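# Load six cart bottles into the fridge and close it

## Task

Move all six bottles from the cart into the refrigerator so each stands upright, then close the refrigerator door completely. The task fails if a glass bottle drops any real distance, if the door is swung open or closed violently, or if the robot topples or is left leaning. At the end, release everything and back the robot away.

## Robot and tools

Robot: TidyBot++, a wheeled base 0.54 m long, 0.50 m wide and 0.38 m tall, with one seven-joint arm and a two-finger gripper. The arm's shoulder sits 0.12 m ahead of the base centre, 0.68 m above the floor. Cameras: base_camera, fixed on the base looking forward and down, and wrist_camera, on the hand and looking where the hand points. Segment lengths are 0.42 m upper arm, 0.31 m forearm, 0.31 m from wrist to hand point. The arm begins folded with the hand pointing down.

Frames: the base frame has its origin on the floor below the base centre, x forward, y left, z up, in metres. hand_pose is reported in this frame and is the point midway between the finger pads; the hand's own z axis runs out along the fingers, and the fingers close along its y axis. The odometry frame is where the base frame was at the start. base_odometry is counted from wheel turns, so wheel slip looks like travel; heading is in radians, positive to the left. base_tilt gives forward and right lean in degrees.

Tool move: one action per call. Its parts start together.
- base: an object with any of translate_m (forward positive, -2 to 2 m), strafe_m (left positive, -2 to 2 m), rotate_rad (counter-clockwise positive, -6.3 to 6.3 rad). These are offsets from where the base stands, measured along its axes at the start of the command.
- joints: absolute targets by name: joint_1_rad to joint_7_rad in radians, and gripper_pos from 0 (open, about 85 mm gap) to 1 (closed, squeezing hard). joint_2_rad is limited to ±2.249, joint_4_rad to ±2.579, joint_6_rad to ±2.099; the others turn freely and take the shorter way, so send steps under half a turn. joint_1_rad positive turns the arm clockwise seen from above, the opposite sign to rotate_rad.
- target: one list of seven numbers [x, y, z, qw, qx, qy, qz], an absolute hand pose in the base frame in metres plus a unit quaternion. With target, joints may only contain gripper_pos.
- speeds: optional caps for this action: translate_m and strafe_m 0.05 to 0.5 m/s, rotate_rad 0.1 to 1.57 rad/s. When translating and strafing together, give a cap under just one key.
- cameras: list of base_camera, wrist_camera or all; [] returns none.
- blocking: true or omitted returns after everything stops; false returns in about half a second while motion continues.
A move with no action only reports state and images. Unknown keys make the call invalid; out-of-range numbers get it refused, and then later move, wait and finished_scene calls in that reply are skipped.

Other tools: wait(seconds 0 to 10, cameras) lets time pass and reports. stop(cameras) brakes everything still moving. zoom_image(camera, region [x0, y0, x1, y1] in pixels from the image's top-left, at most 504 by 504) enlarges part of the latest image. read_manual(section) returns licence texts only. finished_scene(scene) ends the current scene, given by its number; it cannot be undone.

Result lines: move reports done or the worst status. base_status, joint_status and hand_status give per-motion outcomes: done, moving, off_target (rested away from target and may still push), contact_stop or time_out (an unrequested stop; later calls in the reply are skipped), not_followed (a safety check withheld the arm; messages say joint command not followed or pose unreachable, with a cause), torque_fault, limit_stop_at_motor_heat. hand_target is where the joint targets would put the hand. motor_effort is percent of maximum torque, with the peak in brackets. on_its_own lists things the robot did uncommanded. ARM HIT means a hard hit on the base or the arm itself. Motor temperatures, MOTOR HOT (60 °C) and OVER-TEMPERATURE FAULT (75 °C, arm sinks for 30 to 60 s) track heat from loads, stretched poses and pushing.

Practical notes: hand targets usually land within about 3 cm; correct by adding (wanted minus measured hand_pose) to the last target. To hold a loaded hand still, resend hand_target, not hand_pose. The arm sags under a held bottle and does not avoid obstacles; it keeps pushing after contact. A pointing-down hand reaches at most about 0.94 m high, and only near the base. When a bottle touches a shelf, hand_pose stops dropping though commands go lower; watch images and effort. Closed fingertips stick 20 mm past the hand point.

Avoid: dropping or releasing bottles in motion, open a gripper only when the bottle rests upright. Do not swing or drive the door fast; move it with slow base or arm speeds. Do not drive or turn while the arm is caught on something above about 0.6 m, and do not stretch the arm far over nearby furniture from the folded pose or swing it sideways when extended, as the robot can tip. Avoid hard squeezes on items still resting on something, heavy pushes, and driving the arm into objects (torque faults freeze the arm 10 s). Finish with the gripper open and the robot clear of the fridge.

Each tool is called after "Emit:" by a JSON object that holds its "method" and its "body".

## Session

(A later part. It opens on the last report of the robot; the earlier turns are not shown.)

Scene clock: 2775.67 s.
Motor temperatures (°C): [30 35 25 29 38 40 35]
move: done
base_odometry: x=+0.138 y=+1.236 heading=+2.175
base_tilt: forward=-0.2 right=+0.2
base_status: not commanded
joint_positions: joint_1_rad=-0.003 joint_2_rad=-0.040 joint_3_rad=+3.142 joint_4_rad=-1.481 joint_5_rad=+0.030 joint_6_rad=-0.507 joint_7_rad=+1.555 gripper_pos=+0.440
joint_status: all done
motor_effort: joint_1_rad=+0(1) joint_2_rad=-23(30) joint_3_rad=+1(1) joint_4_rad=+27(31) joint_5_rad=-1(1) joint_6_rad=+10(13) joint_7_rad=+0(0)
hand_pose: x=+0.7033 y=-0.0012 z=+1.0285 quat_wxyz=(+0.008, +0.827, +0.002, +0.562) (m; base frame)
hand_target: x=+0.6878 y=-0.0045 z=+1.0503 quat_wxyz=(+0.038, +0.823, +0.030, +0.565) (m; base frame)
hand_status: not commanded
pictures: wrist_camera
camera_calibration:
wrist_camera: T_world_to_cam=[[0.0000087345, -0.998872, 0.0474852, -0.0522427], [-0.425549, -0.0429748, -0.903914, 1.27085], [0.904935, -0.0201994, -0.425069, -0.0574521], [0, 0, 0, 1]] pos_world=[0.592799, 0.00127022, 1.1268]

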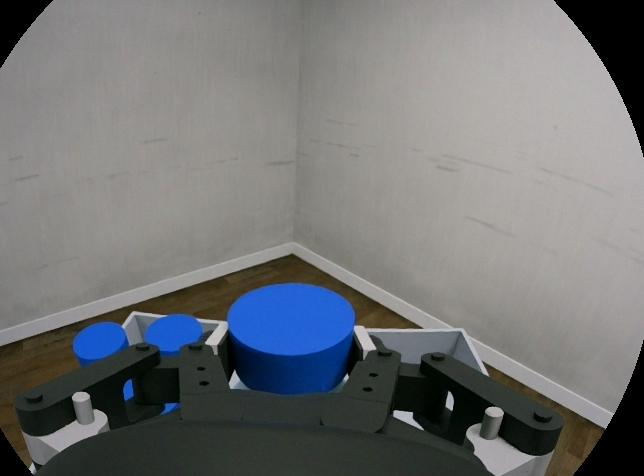

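Emit:
{"method": "move", "body": {"base": {"translate_m": -0.33}, "speeds": {"translate_m": 0.3}, "joints": {"joint_2_rad": -0.235, "joint_4_rad": -1.377, "joint_6_rad": -0.77}, "cameras": ["wrist_camera"]}}

Emit:
{"method": "move", "body": {"base": {"translate_m": -0.019, "strafe_m": 0.923, "rotate_rad": 0.643}, "speeds": {"strafe_m": 0.45, "rotate_rad": 0.4}, "cameras": ["all"]}}

Scene clock: 2818.73 s.
Motor temperatures (°C): [30 35 25 29 38 40 35]
move: done
base_odometry: x=+0.325 y=+0.964 heading=+2.175
base_tilt: forward=-0.2 right=+0.1
base_status: done
joint_positions: joint_1_rad=-0.004 joint_2_rad=-0.221 joint_3_rad=+3.142 joint_4_rad=-1.402 joint_5_rad=+0.030 joint_6_rad=-0.724 joint_7_rad=+1.555 gripper_pos=+0.440
joint_status: all done
motor_effort: joint_1_rad=+0(2) joint_2_rad=-15(30) joint_3_rad=+1(1) joint_4_rad=+26(29) joint_5_rad=-1(1) joint_6_rad=+11(13) joint_7_rad=+0(1)
hand_pose: x=+0.6115 y=-0.0032 z=+1.1102 quat_wxyz=(+0.009, +0.814, -0.002, +0.580) (m; base frame)
hand_target: x=+0.6002 y=-0.0090 z=+1.1180 quat_wxyz=(+0.040, +0.816, +0.022, +0.576) (m; base frame)
hand_status: not commanded
pictures: wrist_camera
camera_calibration:
wrist_camera: T_world_to_cam=[[-0.00829437, -0.998934, 0.0454079, -0.0507571], [-0.385687, -0.0387001, -0.921818, 1.30109], [0.922592, -0.0251592, -0.384955, 0.00494167], [0, 0, 0, 1]] pos_world=[0.496835, -0.000226186, 1.20358]

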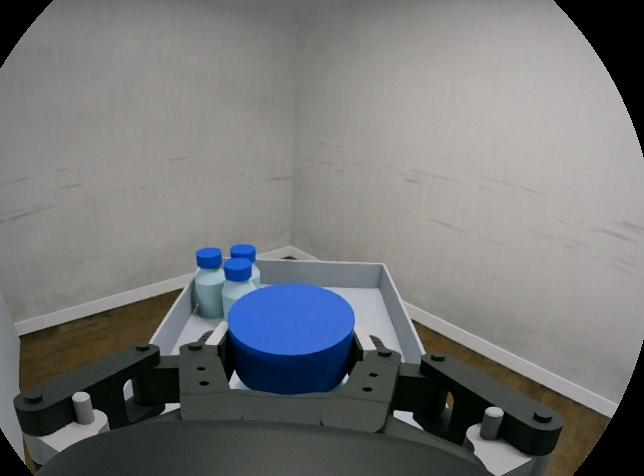

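Scene clock: 2821.90 s.
Motor temperatures (°C): [30 35 25 29 38 40 35]
move: done
base_odometry: x=-0.424 y=+0.424 heading=+2.818
base_tilt: forward=-0.1 right=+0.1
base_status: done
joint_positions: joint_1_rad=-0.008 joint_2_rad=-0.219 joint_3_rad=+3.140 joint_4_rad=-1.402 joint_5_rad=+0.030 joint_6_rad=-0.724 joint_7_rad=+1.555 gripper_pos=+0.440
joint_status: not commanded
motor_effort: joint_1_rad=+0(4) joint_2_rad=-15(19) joint_3_rad=+1(4) joint_4_rad=+27(27) joint_5_rad=-1(2) joint_6_rad=+12(13) joint_7_rad=+0(0)
hand_pose: x=+0.6123 y=+0.0000 z=+1.1092 quat_wxyz=(+0.008, +0.815, +0.001, +0.579) (m; base frame)
hand_target: x=+0.6002 y=-0.0090 z=+1.1180 quat_wxyz=(+0.040, +0.816, +0.022, +0.576) (m; base frame)
hand_status: not commanded
pictures: base_camera, wrist_camera
camera_calibration:
wrist_camera: T_world_to_cam=[[-0.0022591, -0.998937, 0.0460476, -0.051963], [-0.387432, -0.041577, -0.92096, 1.30069], [0.921896, -0.0199208, -0.386926, 0.00656122], [0, 0, 0, 1]] pos_world=[0.497764, 0.00230189, 1.20282]

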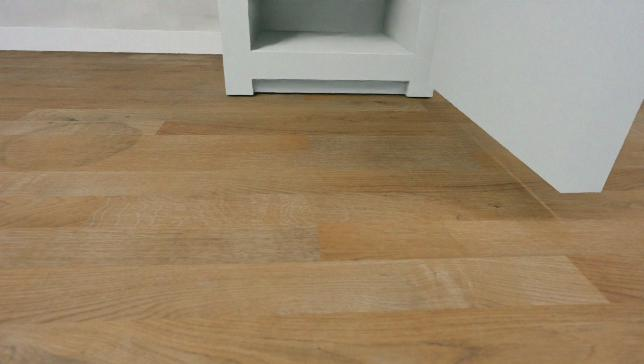

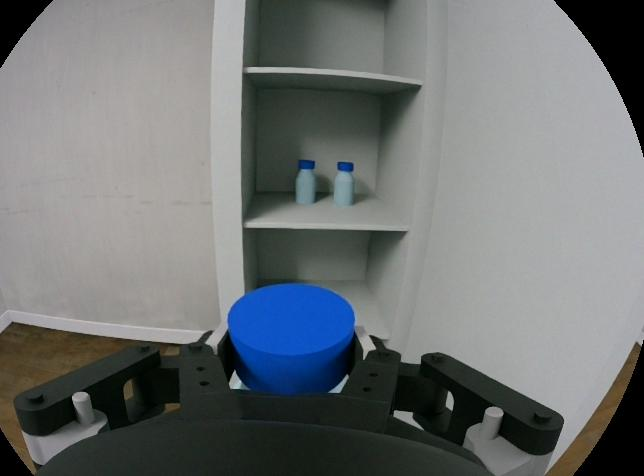

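Emit:
{"method": "move", "body": {"base": {"translate_m": 0.68}, "speeds": {"translate_m": 0.4}, "joints": {"joint_1_rad": -0.165}, "cameras": ["all"]}}

Scene clock: 2852.80 s.
Motor temperatures (°C): [30 35 25 29 38 40 35]
move: done
base_odometry: x=-1.069 y=+0.640 heading=+2.819
base_tilt: forward=-0.1 right=+0.2
base_status: done
joint_positions: joint_1_rad=-0.157 joint_2_rad=-0.215 joint_3_rad=+3.138 joint_4_rad=-1.402 joint_5_rad=+0.030 joint_6_rad=-0.725 joint_7_rad=+1.555 gripper_pos=+0.440
joint_status: all done
motor_effort: joint_1_rad=+0(2) joint_2_rad=-17(20) joint_3_rad=+1(3) joint_4_rad=+27(28) joint_5_rad=+0(1) joint_6_rad=+11(13) joint_7_rad=+0(0)
hand_pose: x=+0.6084 y=+0.0744 z=+1.1066 quat_wxyz=(-0.036, +0.814, +0.063, +0.576) (m; base frame)
hand_target: x=+0.5958 y=+0.0654 z=+1.1180 quat_wxyz=(-0.005, +0.812, +0.086, +0.577) (m; base frame)
hand_status: not commanded
pictures: base_camera, wrist_camera
camera_calibration:
wrist_camera: T_world_to_cam=[[0.147993, -0.9879, 0.0463793, -0.0700742], [-0.38206, -0.100364, -0.918671, 1.29846], [0.912211, 0.118238, -0.39229, 0.0121417], [0, 0, 0, 1]] pos_world=[0.495382, 0.0596563, 1.20087]

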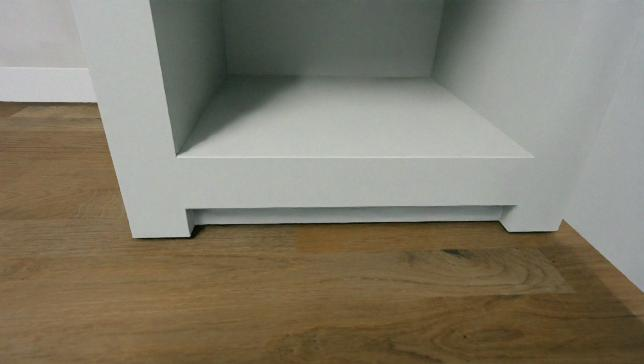

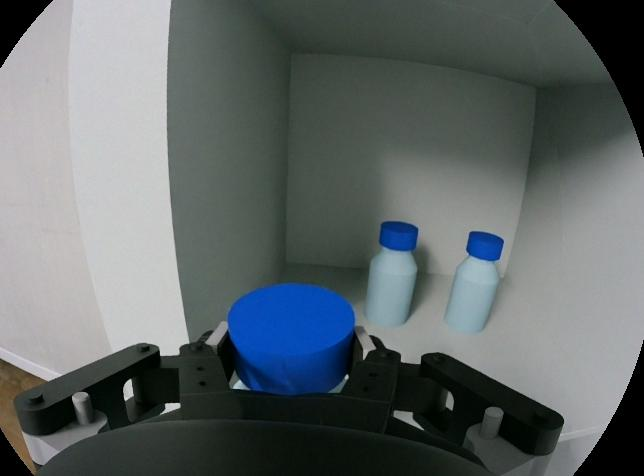

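Emit:
{"method": "move", "body": {"base": {"translate_m": 0.32, "rotate_rad": 0.01}, "speeds": {"translate_m": 0.2}, "cameras": ["wrist_camera"]}}

Scene clock: 2885.47 s.
Motor temperatures (°C): [30 35 25 29 38 40 35]
move: done
base_odometry: x=-1.373 y=+0.742 heading=+2.830
base_tilt: forward=-0.2 right=+0.2
base_status: done
joint_positions: joint_1_rad=-0.158 joint_2_rad=-0.214 joint_3_rad=+3.139 joint_4_rad=-1.402 joint_5_rad=+0.030 joint_6_rad=-0.726 joint_7_rad=+1.555 gripper_pos=+0.440
joint_status: not commanded
motor_effort: joint_1_rad=+0(2) joint_2_rad=-16(20) joint_3_rad=+1(3) joint_4_rad=+26(27) joint_5_rad=+0(1) joint_6_rad=+11(13) joint_7_rad=+0(0)
hand_pose: x=+0.6088 y=+0.0749 z=+1.1058 quat_wxyz=(-0.036, +0.815, +0.063, +0.575) (m; base frame)
hand_target: x=+0.5958 y=+0.0654 z=+1.1180 quat_wxyz=(-0.005, +0.812, +0.086, +0.577) (m; base frame)
hand_status: not commanded
pictures: wrist_camera
camera_calibration:
wrist_camera: T_world_to_cam=[[0.148882, -0.987769, 0.0463398, -0.0701555], [-0.38374, -0.100902, -0.917912, 1.29813], [0.911361, 0.118878, -0.394069, 0.0138217], [0, 0, 0, 1]] pos_world=[0.495993, 0.0600434, 1.20027]

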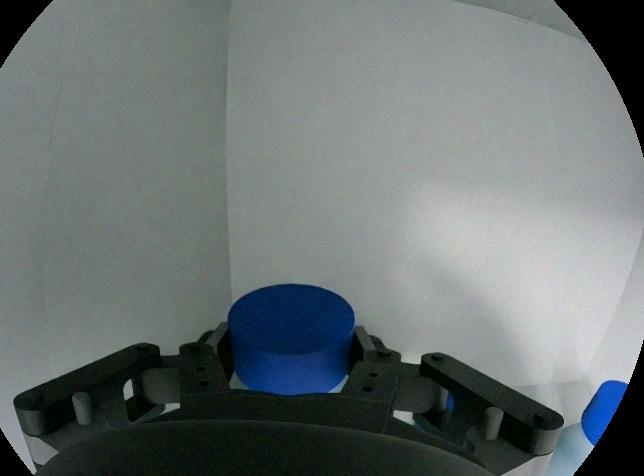

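Emit:
{"method": "move", "body": {"joints": {"joint_2_rad": -0.262, "joint_4_rad": -1.575, "joint_6_rad": -0.51}, "cameras": []}}

Emit:
{"method": "move", "body": {"joints": {"joint_2_rad": -0.27, "joint_4_rad": -1.605, "joint_6_rad": -0.48}, "cameras": ["wrist_camera"]}}

Scene clock: 2908.50 s.
Motor temperatures (°C): [30 35 25 29 38 40 35]
move: off_target
base_odometry: x=-1.373 y=+0.742 heading=+2.830
base_tilt: forward=-0.2 right=+0.1
base_status: not commanded
joint_positions: joint_1_rad=-0.158 joint_2_rad=-0.222 joint_3_rad=+3.139 joint_4_rad=-1.574 joint_5_rad=+0.030 joint_6_rad=-0.592 joint_7_rad=+1.555 gripper_pos=+0.440
joint_status: joint_2_rad off_target (ended at -0.222, target -0.262); the others done
motor_effort: joint_1_rad=+0(0) joint_2_rad=-17(18) joint_3_rad=+1(1) joint_4_rad=+27(29) joint_5_rad=+0(1) joint_6_rad=+11(12) joint_7_rad=+0(0)
hand_pose: x=+0.6171 y=+0.0772 z=+1.0471 quat_wxyz=(-0.036, +0.823, +0.066, +0.563) (m; base frame)
hand_target: x=+0.6101 y=+0.0724 z=+1.0910 quat_wxyz=(-0.009, +0.785, +0.090, +0.613) (m; base frame)
hand_status: not commanded
pictures: none
No camera images: "cameras" was empty.

Scene clock: 2909.13 s.
Motor temperatures (°C): [30 35 25 29 38 40 35]
move: done
base_odometry: x=-1.373 y=+0.742 heading=+2.830
base_tilt: forward=-0.1 right=+0.1
base_status: not commanded
joint_positions: joint_1_rad=-0.158 joint_2_rad=-0.235 joint_3_rad=+3.139 joint_4_rad=-1.602 joint_5_rad=+0.030 joint_6_rad=-0.558 joint_7_rad=+1.555 gripper_pos=+0.440
joint_status: all done
motor_effort: joint_1_rad=+0(1) joint_2_rad=-15(16) joint_3_rad=+1(1) joint_4_rad=+27(27) joint_5_rad=+0(1) joint_6_rad=+11(12) joint_7_rad=+0(0)
hand_pose: x=+0.6150 y=+0.0771 z=+1.0464 quat_wxyz=(-0.036, +0.818, +0.066, +0.570) (m; base frame)
hand_target: x=+0.6091 y=+0.0728 z=+1.0858 quat_wxyz=(-0.010, +0.782, +0.091, +0.616) (m; base frame)
hand_status: not commanded
pictures: wrist_camera
camera_calibration:
wrist_camera: T_world_to_cam=[[0.15412, -0.986888, 0.0479437, -0.0710745], [-0.393586, -0.105828, -0.913176, 1.2477], [0.906277, 0.121869, -0.404735, -0.00146116], [0, 0, 0, 1]] pos_world=[0.503356, 0.0620774, 1.14219]

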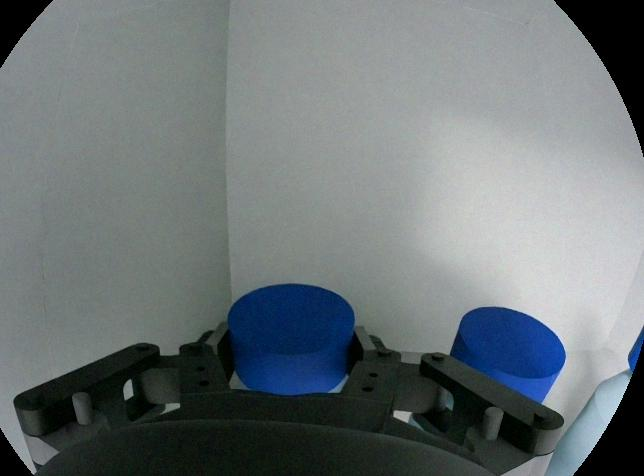

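Emit:
{"method": "move", "body": {"joints": {"joint_2_rad": -0.27, "joint_4_rad": -1.625, "joint_6_rad": -0.465}, "cameras": []}}

Emit:
{"method": "move", "body": {"joints": {"joint_2_rad": -0.265, "joint_4_rad": -1.64, "joint_6_rad": -0.455}, "cameras": ["wrist_camera"]}}

Scene clock: 2915.67 s.
Motor temperatures (°C): [30 35 25 29 38 40 35]
move: done
base_odometry: x=-1.373 y=+0.742 heading=+2.830
base_tilt: forward=-0.2 right=+0.2
base_status: not commanded
joint_positions: joint_1_rad=-0.158 joint_2_rad=-0.240 joint_3_rad=+3.139 joint_4_rad=-1.617 joint_5_rad=+0.030 joint_6_rad=-0.538 joint_7_rad=+1.555 gripper_pos=+0.440
joint_status: all done
motor_effort: joint_1_rad=+0(1) joint_2_rad=-15(16) joint_3_rad=+1(1) joint_4_rad=+26(27) joint_5_rad=+0(1) joint_6_rad=+11(12) joint_7_rad=+0(0)
hand_pose: x=+0.6144 y=+0.0771 z=+1.0462 quat_wxyz=(-0.037, +0.815, +0.066, +0.574) (m; base frame)
hand_target: x=+0.6101 y=+0.0732 z=+1.0782 quat_wxyz=(-0.010, +0.784, +0.091, +0.614) (m; base frame)
hand_status: not commanded
pictures: none
No camera images: "cameras" was empty.

Scene clock: 2916.20 s.
Motor temperatures (°C): [30 35 25 29 38 40 35]
move: done
base_odometry: x=-1.373 y=+0.742 heading=+2.830
base_tilt: forward=-0.1 right=+0.1
base_status: not commanded
joint_positions: joint_1_rad=-0.158 joint_2_rad=-0.242 joint_3_rad=+3.139 joint_4_rad=-1.625 joint_5_rad=+0.030 joint_6_rad=-0.524 joint_7_rad=+1.555 gripper_pos=+0.440
joint_status: all done
motor_effort: joint_1_rad=+0(1) joint_2_rad=-13(14) joint_3_rad=+0(1) joint_4_rad=+25(26) joint_5_rad=+0(1) joint_6_rad=+10(11) joint_7_rad=+0(0)
hand_pose: x=+0.6148 y=+0.0773 z=+1.0460 quat_wxyz=(-0.037, +0.813, +0.066, +0.577) (m; base frame)
hand_target: x=+0.6126 y=+0.0739 z=+1.0696 quat_wxyz=(-0.010, +0.787, +0.092, +0.610) (m; base frame)
hand_status: not commanded
pictures: wrist_camera
camera_calibration:
wrist_camera: T_world_to_cam=[[0.15417, -0.986876, 0.0480261, -0.0709558], [-0.377571, -0.103763, -0.920149, 1.2445], [0.913056, 0.123726, -0.388613, -0.0226063], [0, 0, 0, 1]] pos_world=[0.501468, 0.0619057, 1.13975]

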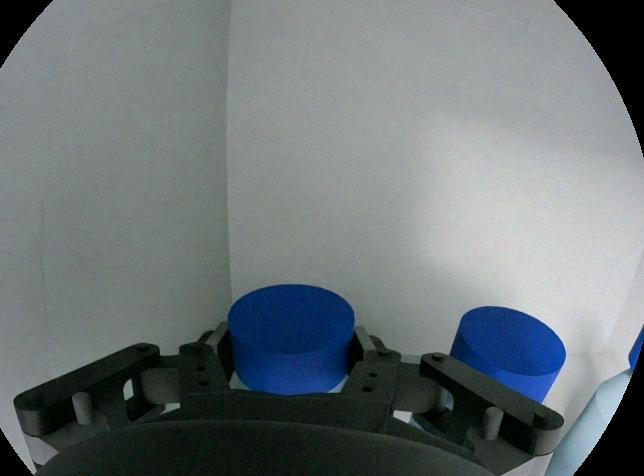

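Emit:
{"method": "move", "body": {"joints": {"gripper_pos": 0.2}, "cameras": ["wrist_camera"]}}

Scene clock: 2930.90 s.
Motor temperatures (°C): [30 35 25 29 38 40 35]
move: done
base_odometry: x=-1.373 y=+0.742 heading=+2.830
base_tilt: forward=-0.1 right=+0.1
base_status: not commanded
joint_positions: joint_1_rad=-0.158 joint_2_rad=-0.245 joint_3_rad=+3.139 joint_4_rad=-1.626 joint_5_rad=+0.030 joint_6_rad=-0.514 joint_7_rad=+1.555 gripper_pos=+0.200
joint_status: all done
motor_effort: joint_1_rad=+0(1) joint_2_rad=-12(15) joint_3_rad=+1(1) joint_4_rad=+23(25) joint_5_rad=+0(1) joint_6_rad=+8(11) joint_7_rad=+0(0)
hand_pose: x=+0.6148 y=+0.0774 z=+1.0500 quat_wxyz=(-0.038, +0.809, +0.065, +0.582) (m; base frame)
hand_target: x=+0.6126 y=+0.0739 z=+1.0696 quat_wxyz=(-0.010, +0.787, +0.092, +0.610) (m; base frame)
hand_status: not commanded
pictures: wrist_camera
camera_calibration:
wrist_camera: T_world_to_cam=[[0.153884, -0.986922, 0.0480173, -0.070873], [-0.366068, -0.102082, -0.924972, 1.24614], [0.917777, 0.124761, -0.376989, -0.0362658], [0, 0, 0, 1]] pos_world=[0.500361, 0.0617862, 1.14237]

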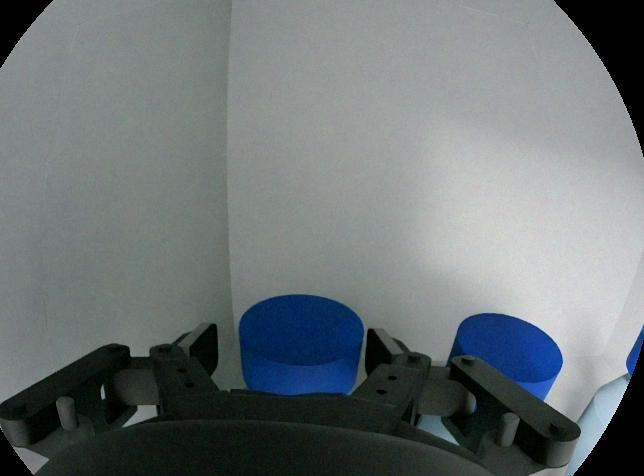

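Emit:
{"method": "move", "body": {"base": {"translate_m": -0.13, "strafe_m": -0.022}, "speeds": {"translate_m": 0.12}, "cameras": ["wrist_camera"]}}

Scene clock: 2987.07 s.
Motor temperatures (°C): [30 35 25 29 38 40 35]
move: done
base_odometry: x=-1.242 y=+0.723 heading=+2.830
base_tilt: forward=-0.2 right=+0.2
base_status: done
joint_positions: joint_1_rad=-0.158 joint_2_rad=-0.258 joint_3_rad=+3.139 joint_4_rad=-1.626 joint_5_rad=+0.030 joint_6_rad=-0.514 joint_7_rad=+1.555 gripper_pos=+0.200
joint_status: not commanded
motor_effort: joint_1_rad=+0(1) joint_2_rad=-11(16) joint_3_rad=+1(1) joint_4_rad=+23(24) joint_5_rad=+0(1) joint_6_rad=+8(9) joint_7_rad=+0(0)
hand_pose: x=+0.6101 y=+0.0767 z=+1.0565 quat_wxyz=(-0.038, +0.806, +0.065, +0.588) (m; base frame)
hand_target: x=+0.6126 y=+0.0739 z=+1.0696 quat_wxyz=(-0.010, +0.787, +0.092, +0.610) (m; base frame)
hand_status: not commanded
pictures: wrist_camera
camera_calibration:
wrist_camera: T_world_to_cam=[[0.153271, -0.987019, 0.0479706, -0.0707678], [-0.354167, -0.100187, -0.9298, 1.24801], [0.922537, 0.125522, -0.364925, -0.0451194], [0, 0, 0, 1]] pos_world=[0.494475, 0.0608491, 1.14733]

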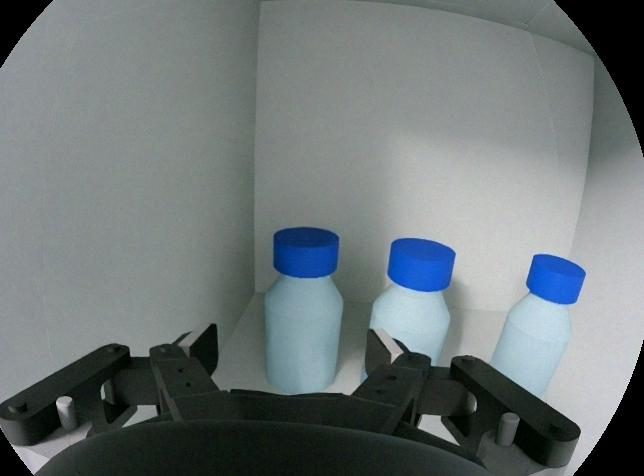

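Emit:
{"method": "move", "body": {"base": {"translate_m": -0.87}, "speeds": {"translate_m": 0.45}, "joints": {"joint_1_rad": 0.01}, "cameras": []}}

Emit:
{"method": "move", "body": {"base": {"translate_m": -0.351, "strafe_m": -0.724, "rotate_rad": -0.655}, "speeds": {"translate_m": 0.45, "rotate_rad": 0.45}, "joints": {"joint_2_rad": 0.036, "joint_4_rad": -1.809, "joint_6_rad": -0.032, "gripper_pos": 0.0}, "cameras": ["wrist_camera"]}}

Scene clock: 3000.43 s.
Motor temperatures (°C): [30 35 25 29 38 40 34]
move: done
base_odometry: x=-0.414 y=+0.456 heading=+2.830
base_tilt: forward=-0.2 right=+0.1
base_status: done
joint_positions: joint_1_rad=-0.001 joint_2_rad=-0.262 joint_3_rad=+3.140 joint_4_rad=-1.626 joint_5_rad=+0.030 joint_6_rad=-0.513 joint_7_rad=+1.555 gripper_pos=+0.200
joint_status: all done
motor_effort: joint_1_rad=+1(2) joint_2_rad=-11(15) joint_3_rad=+1(2) joint_4_rad=+23(23) joint_5_rad=+0(1) joint_6_rad=+8(9) joint_7_rad=+0(0)
hand_pose: x=+0.6145 y=-0.0016 z=+1.0588 quat_wxyz=(+0.008, +0.807, +0.001, +0.591) (m; base frame)
hand_target: x=+0.6179 y=-0.0132 z=+1.0696 quat_wxyz=(+0.043, +0.792, +0.023, +0.609) (m; base frame)
hand_status: not commanded
pictures: none
No camera images: "cameras" was empty.

Scene clock: 3003.27 s.
Motor temperatures (°C): [30 35 25 29 38 40 34]
move: done
base_odometry: x=+0.142 y=+1.038 heading=+2.175
base_tilt: forward=-0.1 right=+0.2
base_status: done
joint_positions: joint_1_rad=+0.010 joint_2_rad=+0.037 joint_3_rad=+3.142 joint_4_rad=-1.794 joint_5_rad=+0.030 joint_6_rad=-0.097 joint_7_rad=+1.555 gripper_pos=+0.000
joint_status: all done
motor_effort: joint_1_rad=+0(3) joint_2_rad=-21(26) joint_3_rad=+0(5) joint_4_rad=+23(25) joint_5_rad=+0(1) joint_6_rad=+8(9) joint_7_rad=+0(0)
hand_pose: x=+0.7300 y=-0.0057 z=+0.9124 quat_wxyz=(+0.008, +0.821, +0.001, +0.570) (m; base frame)
hand_target: x=+0.7335 y=-0.0055 z=+0.9233 quat_wxyz=(+0.033, +0.806, +0.035, +0.590) (m; base frame)
hand_status: not commanded
pictures: wrist_camera
camera_calibration:
wrist_camera: T_world_to_cam=[[-0.00230573, -0.998898, 0.0468736, -0.0490359], [-0.407734, -0.0418613, -0.912141, 1.17163], [0.913098, -0.0212151, -0.407188, -0.153375], [0, 0, 0, 1]] pos_world=[0.617646, -0.00318975, 1.00854]

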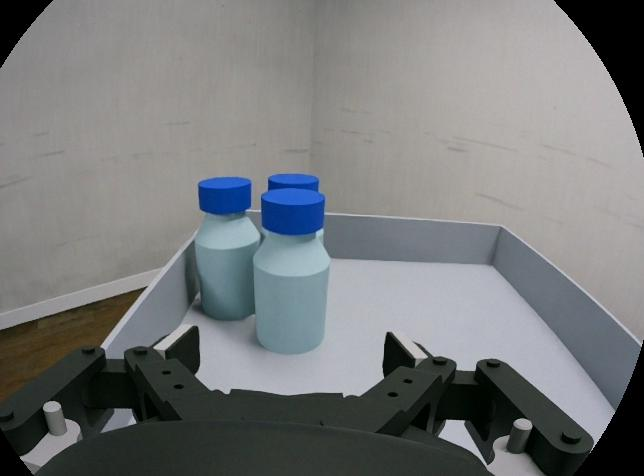

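Emit:
{"method": "zoom_image", "body": {"camera": "wrist_camera", "region": [230, 165, 360, 265]}}

Scaled by 3.877.

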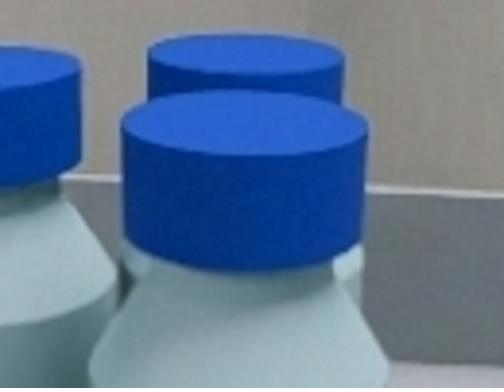

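Emit:
{"method": "move", "body": {"base": {"translate_m": 0.141, "strafe_m": 0.0105}, "speeds": {"translate_m": 0.15}, "joints": {"joint_4_rad": -1.757}, "cameras": ["wrist_camera"]}}

Scene clock: 3041.83 s.
Motor temperatures (°C): [30 35 25 28 38 40 34]
move: done
base_odometry: x=+0.054 y=+1.148 heading=+2.175
base_tilt: forward=-0.2 right=+0.1
base_status: done
joint_positions: joint_1_rad=+0.010 joint_2_rad=+0.038 joint_3_rad=+3.142 joint_4_rad=-1.761 joint_5_rad=+0.030 joint_6_rad=-0.090 joint_7_rad=+1.555 gripper_pos=+0.000
joint_status: all done
motor_effort: joint_1_rad=+0(1) joint_2_rad=-22(25) joint_3_rad=+1(1) joint_4_rad=+23(25) joint_5_rad=+0(1) joint_6_rad=+9(9) joint_7_rad=+0(0)
hand_pose: x=+0.7368 y=-0.0057 z=+0.9334 quat_wxyz=(+0.008, +0.810, +0.001, +0.586) (m; base frame)
hand_target: x=+0.7420 y=-0.0056 z=+0.9547 quat_wxyz=(+0.034, +0.790, +0.035, +0.611) (m; base frame)
hand_status: not commanded
pictures: wrist_camera
camera_calibration:
wrist_camera: T_world_to_cam=[[-0.00392227, -0.998883, 0.0470962, -0.0490319], [-0.372673, -0.0422437, -0.927001, 1.18155], [0.927955, -0.0211874, -0.372091, -0.194718], [0, 0, 0, 1]] pos_world=[0.620827, -0.00318985, 1.02515]

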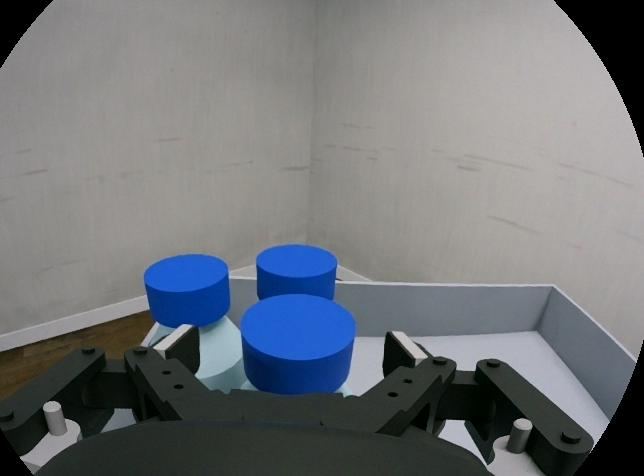

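Emit:
{"method": "move", "body": {"base": {"translate_m": 0.009}, "speeds": {"translate_m": 0.1}, "joints": {"joint_4_rad": -1.785, "gripper_pos": 0.2}, "cameras": ["wrist_camera"]}}

Scene clock: 3056.37 s.
Motor temperatures (°C): [30 35 25 28 38 40 34]
move: done
base_odometry: x=+0.048 y=+1.156 heading=+2.175
base_tilt: forward=-0.2 right=+0.1
base_status: done
joint_positions: joint_1_rad=+0.010 joint_2_rad=+0.039 joint_3_rad=+3.142 joint_4_rad=-1.771 joint_5_rad=+0.030 joint_6_rad=-0.090 joint_7_rad=+1.555 gripper_pos=+0.200
joint_status: all done
motor_effort: joint_1_rad=+0(1) joint_2_rad=-22(26) joint_3_rad=+0(1) joint_4_rad=+23(24) joint_5_rad=-1(1) joint_6_rad=+9(9) joint_7_rad=+0(0)
hand_pose: x=+0.7355 y=-0.0057 z=+0.9272 quat_wxyz=(+0.008, +0.813, +0.001, +0.582) (m; base frame)
hand_target: x=+0.7377 y=-0.0055 z=+0.9378 quat_wxyz=(+0.034, +0.799, +0.035, +0.600) (m; base frame)
hand_status: not commanded
pictures: wrist_camera
camera_calibration:
wrist_camera: T_world_to_cam=[[-0.00343361, -0.998888, 0.0470288, -0.0490235], [-0.382038, -0.0421514, -0.923185, 1.17864], [0.92414, -0.0211366, -0.381468, -0.184351], [0, 0, 0, 1]] pos_world=[0.620484, -0.00318407, 1.02009]

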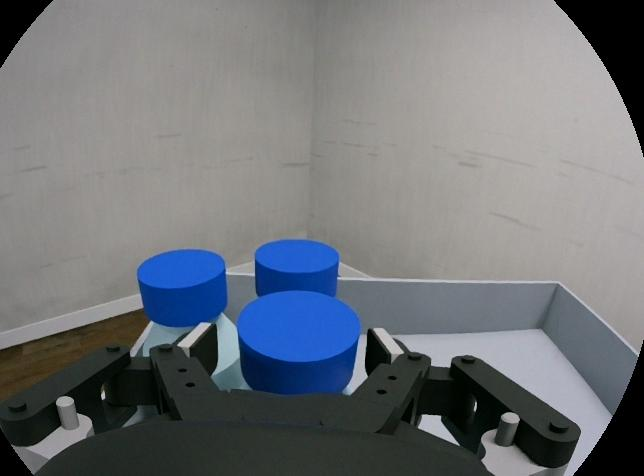

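Emit:
{"method": "move", "body": {"joints": {"gripper_pos": 0.75}, "cameras": ["wrist_camera"]}}

Scene clock: 3065.70 s.
Motor temperatures (°C): [30 35 25 28 38 40 34]
move: off_target
base_odometry: x=+0.048 y=+1.156 heading=+2.175
base_tilt: forward=-0.1 right=+0.1
base_status: not commanded
joint_positions: joint_1_rad=+0.010 joint_2_rad=+0.039 joint_3_rad=+3.142 joint_4_rad=-1.771 joint_5_rad=+0.030 joint_6_rad=-0.089 joint_7_rad=+1.555 gripper_pos=+0.443
joint_status: gripper_pos off_target (ended at +0.443, target +0.750)
motor_effort: joint_1_rad=+0(2) joint_2_rad=-22(22) joint_3_rad=+0(1) joint_4_rad=+22(24) joint_5_rad=-1(1) joint_6_rad=+8(10) joint_7_rad=+0(0)
hand_pose: x=+0.7356 y=-0.0061 z=+0.9276 quat_wxyz=(+0.008, +0.813, +0.001, +0.582) (m; base frame)
hand_target: x=+0.7377 y=-0.0055 z=+0.9378 quat_wxyz=(+0.034, +0.799, +0.035, +0.600) (m; base frame)
hand_status: not commanded
pictures: wrist_camera
camera_calibration:
wrist_camera: T_world_to_cam=[[-0.00418959, -0.998884, 0.0470379, -0.0489305], [-0.380799, -0.0419007, -0.923708, 1.17857], [0.924648, -0.021782, -0.380199, -0.185822], [0, 0, 0, 1]] pos_world=[0.620414, -0.00354053, 1.02031]

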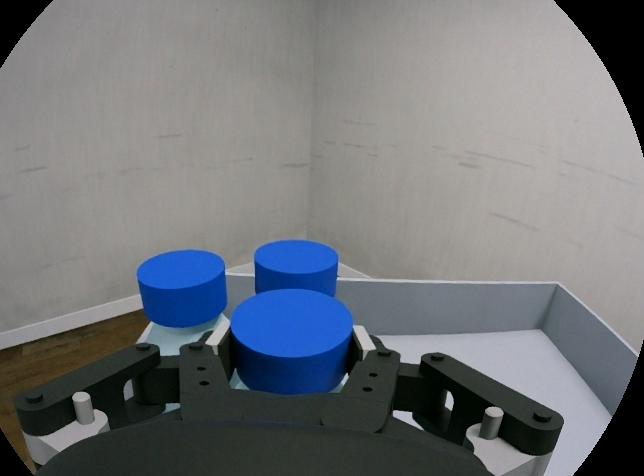

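Emit:
{"method": "move", "body": {"joints": {"joint_2_rad": -0.072, "joint_4_rad": -1.45, "joint_6_rad": -0.56}, "cameras": ["wrist_camera"]}}

Emit:
{"method": "move", "body": {"base": {"translate_m": -0.33}, "speeds": {"translate_m": 0.3}, "joints": {"joint_2_rad": -0.235, "joint_4_rad": -1.377, "joint_6_rad": -0.77}, "cameras": ["wrist_camera"]}}

Emit:
{"method": "move", "body": {"base": {"translate_m": 0.005, "strafe_m": 0.796, "rotate_rad": 0.655}, "speeds": {"strafe_m": 0.45, "rotate_rad": 0.4}, "cameras": ["all"]}}

Scene clock: 3093.57 s.
Motor temperatures (°C): [30 35 25 28 38 40 34]
move: done
base_odometry: x=+0.048 y=+1.156 heading=+2.175
base_tilt: forward=-0.2 right=+0.1
base_status: not commanded
joint_positions: joint_1_rad=+0.010 joint_2_rad=-0.046 joint_3_rad=+3.142 joint_4_rad=-1.475 joint_5_rad=+0.030 joint_6_rad=-0.503 joint_7_rad=+1.555 gripper_pos=+0.443
joint_status: all done
motor_effort: joint_1_rad=+0(1) joint_2_rad=-23(29) joint_3_rad=+1(1) joint_4_rad=+27(29) joint_5_rad=+0(1) joint_6_rad=+11(12) joint_7_rad=+0(0)
hand_pose: x=+0.7018 y=-0.0094 z=+1.0370 quat_wxyz=(+0.012, +0.822, -0.004, +0.569) (m; base frame)
hand_target: x=+0.6876 y=-0.0159 z=+1.0503 quat_wxyz=(+0.043, +0.824, +0.022, +0.565) (m; base frame)
hand_status: not commanded
pictures: wrist_camera
camera_calibration:
wrist_camera: T_world_to_cam=[[-0.0148703, -0.998759, 0.0475328, -0.0505301], [-0.411267, -0.0372212, -0.910755, 1.27463], [0.911393, -0.0330919, -0.410203, -0.0727789], [0, 0, 0, 1]] pos_world=[0.589791, -0.00543255, 1.13342]

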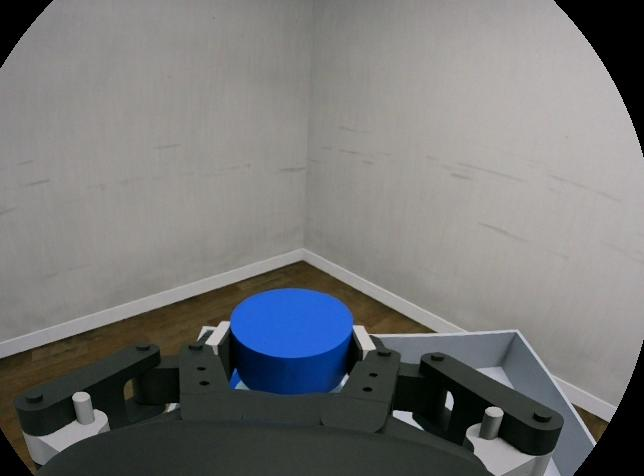

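Scene clock: 3095.60 s.
Motor temperatures (°C): [30 35 25 28 38 40 34]
move: done
base_odometry: x=+0.236 y=+0.884 heading=+2.175
base_tilt: forward=-0.2 right=+0.2
base_status: done
joint_positions: joint_1_rad=+0.010 joint_2_rad=-0.225 joint_3_rad=+3.142 joint_4_rad=-1.400 joint_5_rad=+0.030 joint_6_rad=-0.718 joint_7_rad=+1.555 gripper_pos=+0.443
joint_status: all done
motor_effort: joint_1_rad=+0(1) joint_2_rad=-15(28) joint_3_rad=+1(2) joint_4_rad=+26(29) joint_5_rad=+0(1) joint_6_rad=+11(12) joint_7_rad=+0(0)
hand_pose: x=+0.6106 y=-0.0103 z=+1.1145 quat_wxyz=(+0.013, +0.811, -0.007, +0.584) (m; base frame)
hand_target: x=+0.5999 y=-0.0186 z=+1.1180 quat_wxyz=(+0.046, +0.816, +0.014, +0.576) (m; base frame)
hand_status: not commanded
pictures: wrist_camera
camera_calibration:
wrist_camera: T_world_to_cam=[[-0.0231331, -0.998701, 0.0454003, -0.0490131], [-0.376272, -0.0333755, -0.925908, 1.30326], [0.926221, -0.038502, -0.375011, -0.00616141], [0, 0, 0, 1]] pos_world=[0.494953, -0.00568961, 1.20661]

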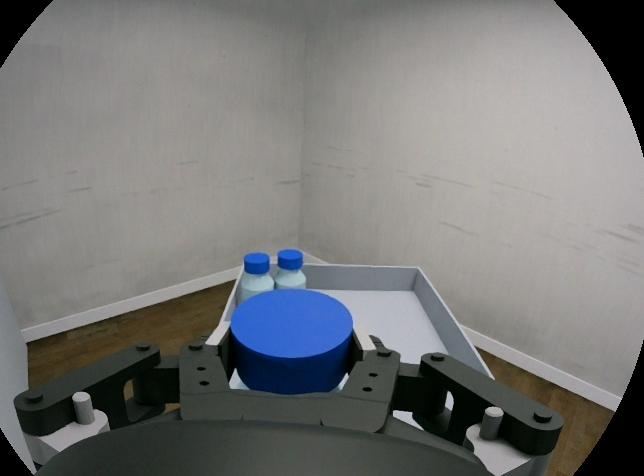

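Scene clock: 3098.50 s.
Motor temperatures (°C): [30 35 25 28 38 40 34]
move: done
base_odometry: x=-0.423 y=+0.436 heading=+2.830
base_tilt: forward=-0.1 right=+0.1
base_status: done
joint_positions: joint_1_rad=+0.010 joint_2_rad=-0.223 joint_3_rad=+3.137 joint_4_rad=-1.400 joint_5_rad=+0.030 joint_6_rad=-0.718 joint_7_rad=+1.555 gripper_pos=+0.443
joint_status: not commanded
motor_effort: joint_1_rad=+0(3) joint_2_rad=-14(18) joint_3_rad=+1(4) joint_4_rad=+26(26) joint_5_rad=+0(2) joint_6_rad=+11(12) joint_7_rad=+0(0)
hand_pose: x=+0.6111 y=-0.0074 z=+1.1137 quat_wxyz=(+0.012, +0.812, -0.005, +0.584) (m; base frame)
hand_target: x=+0.5999 y=-0.0186 z=+1.1180 quat_wxyz=(+0.046, +0.816, +0.014, +0.576) (m; base frame)
hand_status: not commanded
pictures: base_camera, wrist_camera
camera_calibration:
wrist_camera: T_world_to_cam=[[-0.0181523, -0.998744, 0.0466969, -0.0505671], [-0.377731, -0.036393, -0.9252, 1.30291], [0.925738, -0.0344334, -0.376596, -0.00473567], [0, 0, 0, 1]] pos_world=[0.495615, -0.00324992, 1.20603]

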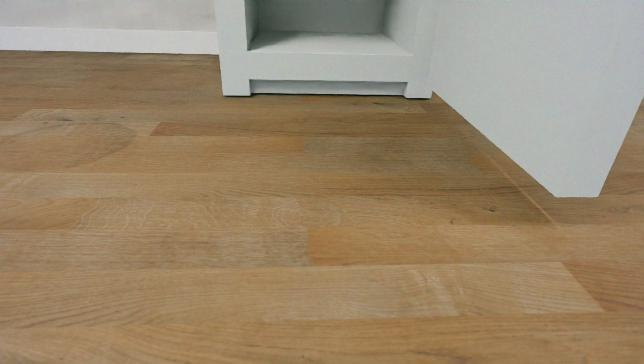

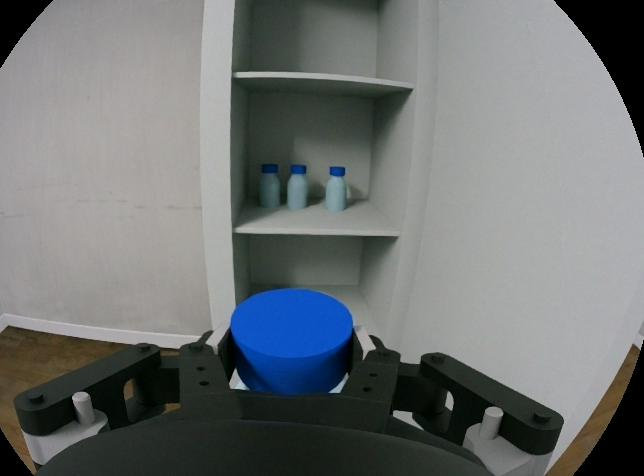

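Emit:
{"method": "move", "body": {"cameras": ["base_camera"]}}

Scene clock: 3162.50 s.
Motor temperatures (°C): [30 35 25 29 37 40 34]
base_odometry: x=-0.423 y=+0.436 heading=+2.830
base_tilt: forward=-0.2 right=+0.2
base_status: done
joint_positions: joint_1_rad=+0.010 joint_2_rad=-0.223 joint_3_rad=+3.137 joint_4_rad=-1.400 joint_5_rad=+0.030 joint_6_rad=-0.718 joint_7_rad=+1.555 gripper_pos=+0.443
joint_status: not commanded
motor_effort: joint_1_rad=+0(3) joint_2_rad=-16(18) joint_3_rad=+1(4) joint_4_rad=+26(26) joint_5_rad=+0(2) joint_6_rad=+11(12) joint_7_rad=+0(0)
hand_pose: x=+0.6111 y=-0.0074 z=+1.1137 quat_wxyz=(+0.012, +0.812, -0.005, +0.584) (m; base frame)
hand_target: x=+0.5999 y=-0.0186 z=+1.1180 quat_wxyz=(+0.046, +0.816, +0.014, +0.576) (m; base frame)
hand_status: not commanded
pictures: base_camera

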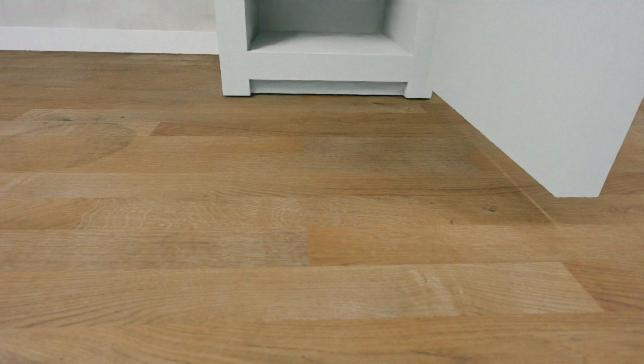

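Emit:
{"method": "move", "body": {"base": {"translate_m": 0.68}, "speeds": {"translate_m": 0.4}, "joints": {"joint_1_rad": 0.31}}}

Scene clock: 3171.33 s.
Motor temperatures (°C): [30 35 25 29 37 40 34]
move: done
base_odometry: x=-1.070 y=+0.644 heading=+2.831
base_tilt: forward=-0.3 right=+0.2
base_status: done
joint_positions: joint_1_rad=+0.298 joint_2_rad=-0.220 joint_3_rad=+3.141 joint_4_rad=-1.400 joint_5_rad=+0.030 joint_6_rad=-0.720 joint_7_rad=+1.555 gripper_pos=+0.443
joint_status: all done
motor_effort: joint_1_rad=+0(2) joint_2_rad=-15(19) joint_3_rad=+1(2) joint_4_rad=+25(26) joint_5_rad=+0(1) joint_6_rad=+11(12) joint_7_rad=+0(1)
hand_pose: x=+0.5895 y=-0.1492 z=+1.1115 quat_wxyz=(+0.096, +0.804, -0.123, +0.574) (m; base frame)
hand_target: x=+0.5729 y=-0.1599 z=+1.1180 quat_wxyz=(+0.131, +0.809, -0.108, +0.562) (m; base frame)
hand_status: not commanded
pictures: base_camera, wrist_camera
camera_calibration:
wrist_camera: T_world_to_cam=[[-0.304098, -0.951534, 0.0459066, -0.0160068], [-0.376596, 0.0758122, -0.92327, 1.30147], [0.875043, -0.298053, -0.381398, 0.00541076], [0, 0, 0, 1]] pos_world=[0.480525, -0.112285, 1.20441]

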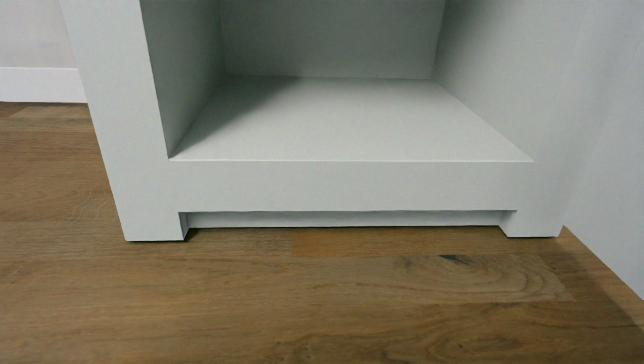

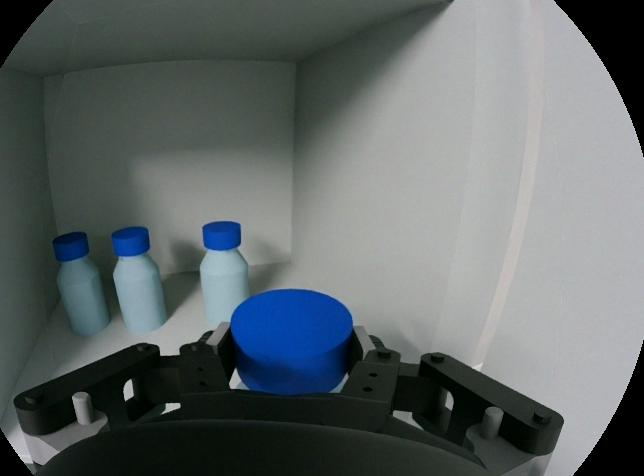

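Emit:
{"method": "move", "body": {"base": {"translate_m": 0.198}, "speeds": {"translate_m": 0.2}}}

Emit:
{"method": "move", "body": {"joints": {"joint_2_rad": -0.262, "joint_4_rad": -1.575, "joint_6_rad": -0.51}}}

Scene clock: 3206.20 s.
Motor temperatures (°C): [30 35 25 29 37 40 34]
move: done
base_odometry: x=-1.259 y=+0.705 heading=+2.831
base_tilt: forward=-0.1 right=+0.1
base_status: done
joint_positions: joint_1_rad=+0.298 joint_2_rad=-0.219 joint_3_rad=+3.141 joint_4_rad=-1.400 joint_5_rad=+0.030 joint_6_rad=-0.720 joint_7_rad=+1.555 gripper_pos=+0.443
joint_status: not commanded
motor_effort: joint_1_rad=+0(1) joint_2_rad=-15(19) joint_3_rad=+1(2) joint_4_rad=+26(27) joint_5_rad=-1(1) joint_6_rad=+11(12) joint_7_rad=+0(0)
hand_pose: x=+0.5897 y=-0.1495 z=+1.1109 quat_wxyz=(+0.096, +0.804, -0.124, +0.573) (m; base frame)
hand_target: x=+0.5729 y=-0.1599 z=+1.1180 quat_wxyz=(+0.131, +0.809, -0.108, +0.562) (m; base frame)
hand_status: not commanded
pictures: base_camera, wrist_camera
camera_calibration:
wrist_camera: T_world_to_cam=[[-0.304467, -0.951415, 0.0459164, -0.0159723], [-0.377955, 0.0764224, -0.922665, 1.30121], [0.874328, -0.298276, -0.38286, 0.00689599], [0, 0, 0, 1]] pos_world=[0.480906, -0.112581, 1.20395]

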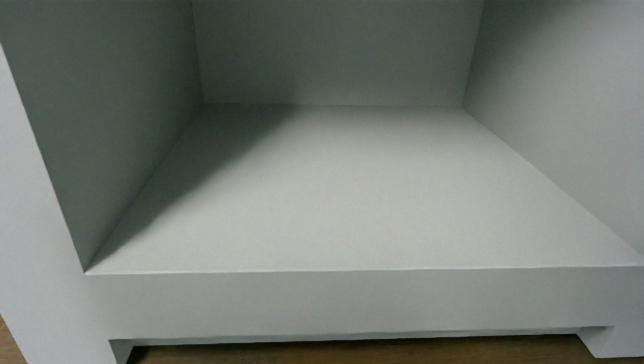

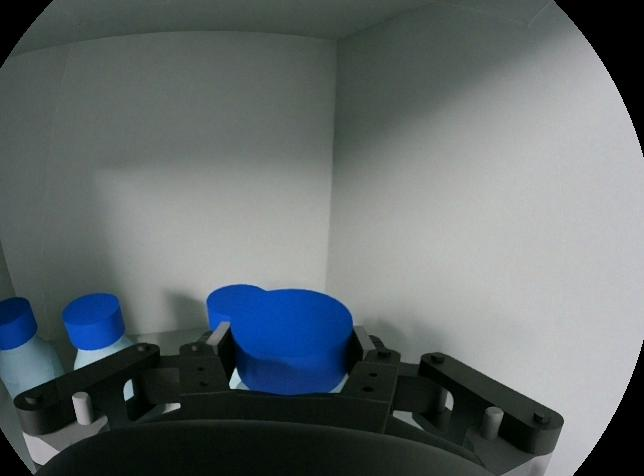

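Scene clock: 3207.37 s.
Motor temperatures (°C): [30 35 25 29 37 40 34]
move: done
base_odometry: x=-1.259 y=+0.705 heading=+2.831
base_tilt: forward=-0.2 right=+0.1
base_status: not commanded
joint_positions: joint_1_rad=+0.299 joint_2_rad=-0.226 joint_3_rad=+3.141 joint_4_rad=-1.569 joint_5_rad=+0.030 joint_6_rad=-0.588 joint_7_rad=+1.555 gripper_pos=+0.443
joint_status: all done
motor_effort: joint_1_rad=+0(1) joint_2_rad=-16(17) joint_3_rad=+1(1) joint_4_rad=+27(28) joint_5_rad=+0(1) joint_6_rad=+10(12) joint_7_rad=+0(0)
hand_pose: x=+0.5988 y=-0.1514 z=+1.0533 quat_wxyz=(+0.094, +0.813, -0.123, +0.561) (m; base frame)
hand_target: x=+0.5889 y=-0.1603 z=+1.0910 quat_wxyz=(+0.135, +0.784, -0.097, +0.598) (m; base frame)
hand_status: not commanded
pictures: base_camera, wrist_camera
camera_calibration:
wrist_camera: T_world_to_cam=[[-0.29964, -0.952874, 0.0473921, -0.0169566], [-0.404098, 0.0817601, -0.911055, 1.25588], [0.864246, -0.29214, -0.409553, 0.0114495], [0, 0, 0, 1]] pos_world=[0.492524, -0.115494, 1.14967]

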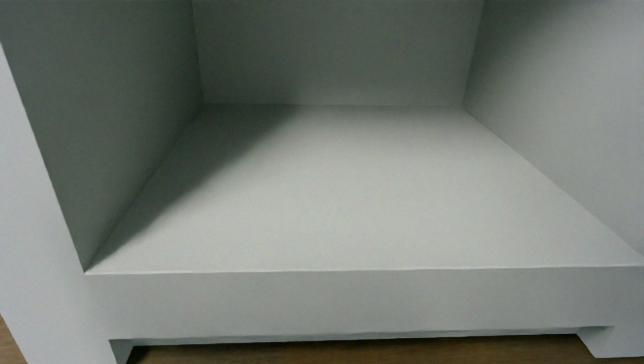

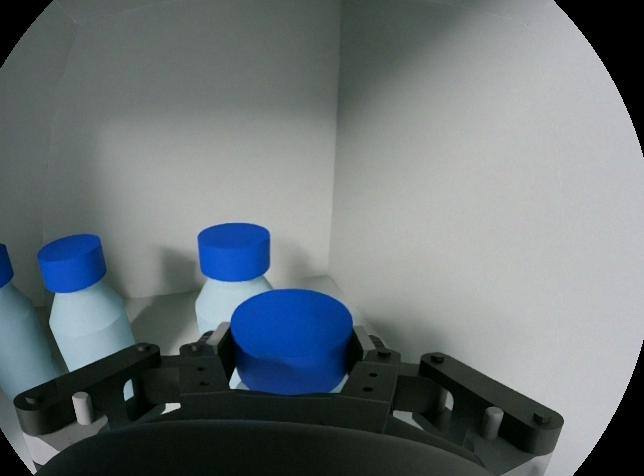

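Emit:
{"method": "move", "body": {"joints": {"joint_2_rad": -0.27, "joint_4_rad": -1.605, "joint_6_rad": -0.48}, "cameras": []}}

Emit:
{"method": "move", "body": {"joints": {"joint_2_rad": -0.27, "joint_4_rad": -1.625, "joint_6_rad": -0.465}, "cameras": ["wrist_camera"]}}

Scene clock: 3215.13 s.
Motor temperatures (°C): [30 35 25 29 37 40 34]
move: done
base_odometry: x=-1.259 y=+0.705 heading=+2.831
base_tilt: forward=-0.1 right=+0.1
base_status: not commanded
joint_positions: joint_1_rad=+0.299 joint_2_rad=-0.238 joint_3_rad=+3.141 joint_4_rad=-1.598 joint_5_rad=+0.030 joint_6_rad=-0.554 joint_7_rad=+1.555 gripper_pos=+0.443
joint_status: all done
motor_effort: joint_1_rad=+0(1) joint_2_rad=-14(16) joint_3_rad=+1(1) joint_4_rad=+26(27) joint_5_rad=+0(0) joint_6_rad=+11(11) joint_7_rad=+0(0)
hand_pose: x=+0.5972 y=-0.1506 z=+1.0519 quat_wxyz=(+0.095, +0.808, -0.122, +0.568) (m; base frame)
hand_target: x=+0.5881 y=-0.1594 z=+1.0858 quat_wxyz=(+0.135, +0.782, -0.096, +0.601) (m; base frame)
hand_status: not commanded
pictures: none
No camera images: "cameras" was empty.

Scene clock: 3215.70 s.
Motor temperatures (°C): [30 35 25 29 37 40 34]
move: done
base_odometry: x=-1.259 y=+0.705 heading=+2.831
base_tilt: forward=-0.1 right=+0.2
base_status: not commanded
joint_positions: joint_1_rad=+0.299 joint_2_rad=-0.244 joint_3_rad=+3.141 joint_4_rad=-1.613 joint_5_rad=+0.030 joint_6_rad=-0.535 joint_7_rad=+1.555 gripper_pos=+0.443
joint_status: all done
motor_effort: joint_1_rad=-1(1) joint_2_rad=-14(15) joint_3_rad=+0(1) joint_4_rad=+25(26) joint_5_rad=+0(1) joint_6_rad=+10(12) joint_7_rad=+0(0)
hand_pose: x=+0.5964 y=-0.1503 z=+1.0516 quat_wxyz=(+0.095, +0.805, -0.121, +0.572) (m; base frame)
hand_target: x=+0.5892 y=-0.1595 z=+1.0782 quat_wxyz=(+0.135, +0.783, -0.096, +0.599) (m; base frame)
hand_status: not commanded
pictures: wrist_camera
camera_calibration:
wrist_camera: T_world_to_cam=[[-0.29956, -0.952891, 0.0475627, -0.0167947], [-0.380631, 0.0736485, -0.921789, 1.24934], [0.874862, -0.294235, -0.384762, -0.019527], [0, 0, 0, 1]] pos_world=[0.48759, -0.113761, 1.14491]

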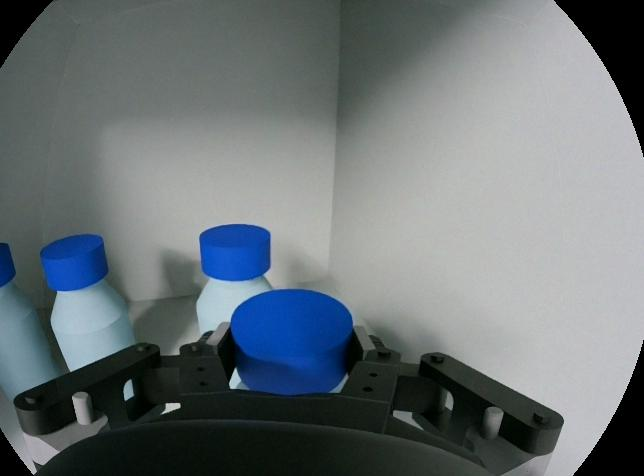

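Emit:
{"method": "move", "body": {"joints": {"joint_2_rad": -0.262, "joint_4_rad": -1.64, "joint_6_rad": -0.46}, "cameras": []}}

Emit:
{"method": "move", "body": {"joints": {"joint_2_rad": -0.258, "joint_4_rad": -1.655, "joint_6_rad": -0.45}, "cameras": ["wrist_camera"]}}

Scene clock: 3222.70 s.
Motor temperatures (°C): [30 35 25 29 37 40 34]
move: done
base_odometry: x=-1.259 y=+0.705 heading=+2.831
base_tilt: forward=-0.2 right=+0.1
base_status: not commanded
joint_positions: joint_1_rad=+0.299 joint_2_rad=-0.245 joint_3_rad=+3.141 joint_4_rad=-1.619 joint_5_rad=+0.030 joint_6_rad=-0.524 joint_7_rad=+1.555 gripper_pos=+0.443
joint_status: all done
motor_effort: joint_1_rad=+0(1) joint_2_rad=-12(14) joint_3_rad=+1(1) joint_4_rad=+24(25) joint_5_rad=+0(1) joint_6_rad=+9(10) joint_7_rad=+1(1)
hand_pose: x=+0.5969 y=-0.1504 z=+1.0514 quat_wxyz=(+0.096, +0.804, -0.121, +0.575) (m; base frame)
hand_target: x=+0.5924 y=-0.1604 z=+1.0665 quat_wxyz=(+0.133, +0.789, -0.096, +0.592) (m; base frame)
hand_status: not commanded
pictures: none
No camera images: "cameras" was empty.

Scene clock: 3223.23 s.
Motor temperatures (°C): [30 35 25 29 37 40 34]
move: done
base_odometry: x=-1.259 y=+0.705 heading=+2.831
base_tilt: forward=-0.1 right=+0.1
base_status: not commanded
joint_positions: joint_1_rad=+0.299 joint_2_rad=-0.248 joint_3_rad=+3.141 joint_4_rad=-1.629 joint_5_rad=+0.030 joint_6_rad=-0.510 joint_7_rad=+1.555 gripper_pos=+0.443
joint_status: all done
motor_effort: joint_1_rad=+0(1) joint_2_rad=-11(13) joint_3_rad=+0(1) joint_4_rad=+22(23) joint_5_rad=+0(0) joint_6_rad=+8(10) joint_7_rad=+0(0)
hand_pose: x=+0.5968 y=-0.1503 z=+1.0511 quat_wxyz=(+0.096, +0.802, -0.120, +0.577) (m; base frame)
hand_target: x=+0.5943 y=-0.1608 z=+1.0584 quat_wxyz=(+0.132, +0.792, -0.096, +0.589) (m; base frame)
hand_status: not commanded
pictures: wrist_camera
camera_calibration:
wrist_camera: T_world_to_cam=[[-0.299715, -0.952839, 0.0476305, -0.0166878], [-0.369569, 0.0699303, -0.926568, 1.24696], [0.87954, -0.295309, -0.373099, -0.0353153], [0, 0, 0, 1]] pos_world=[0.486897, -0.11353, 1.14301]

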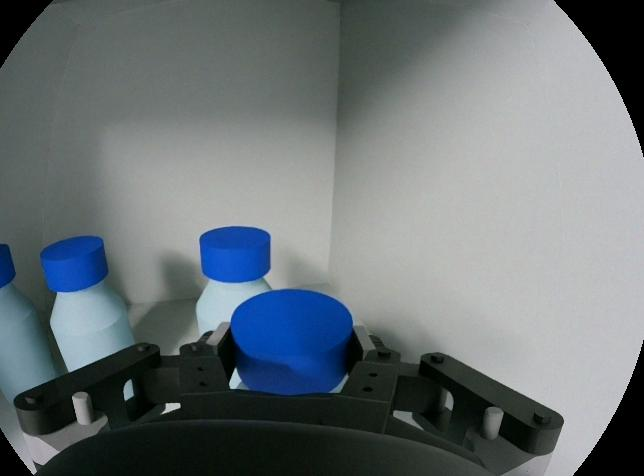

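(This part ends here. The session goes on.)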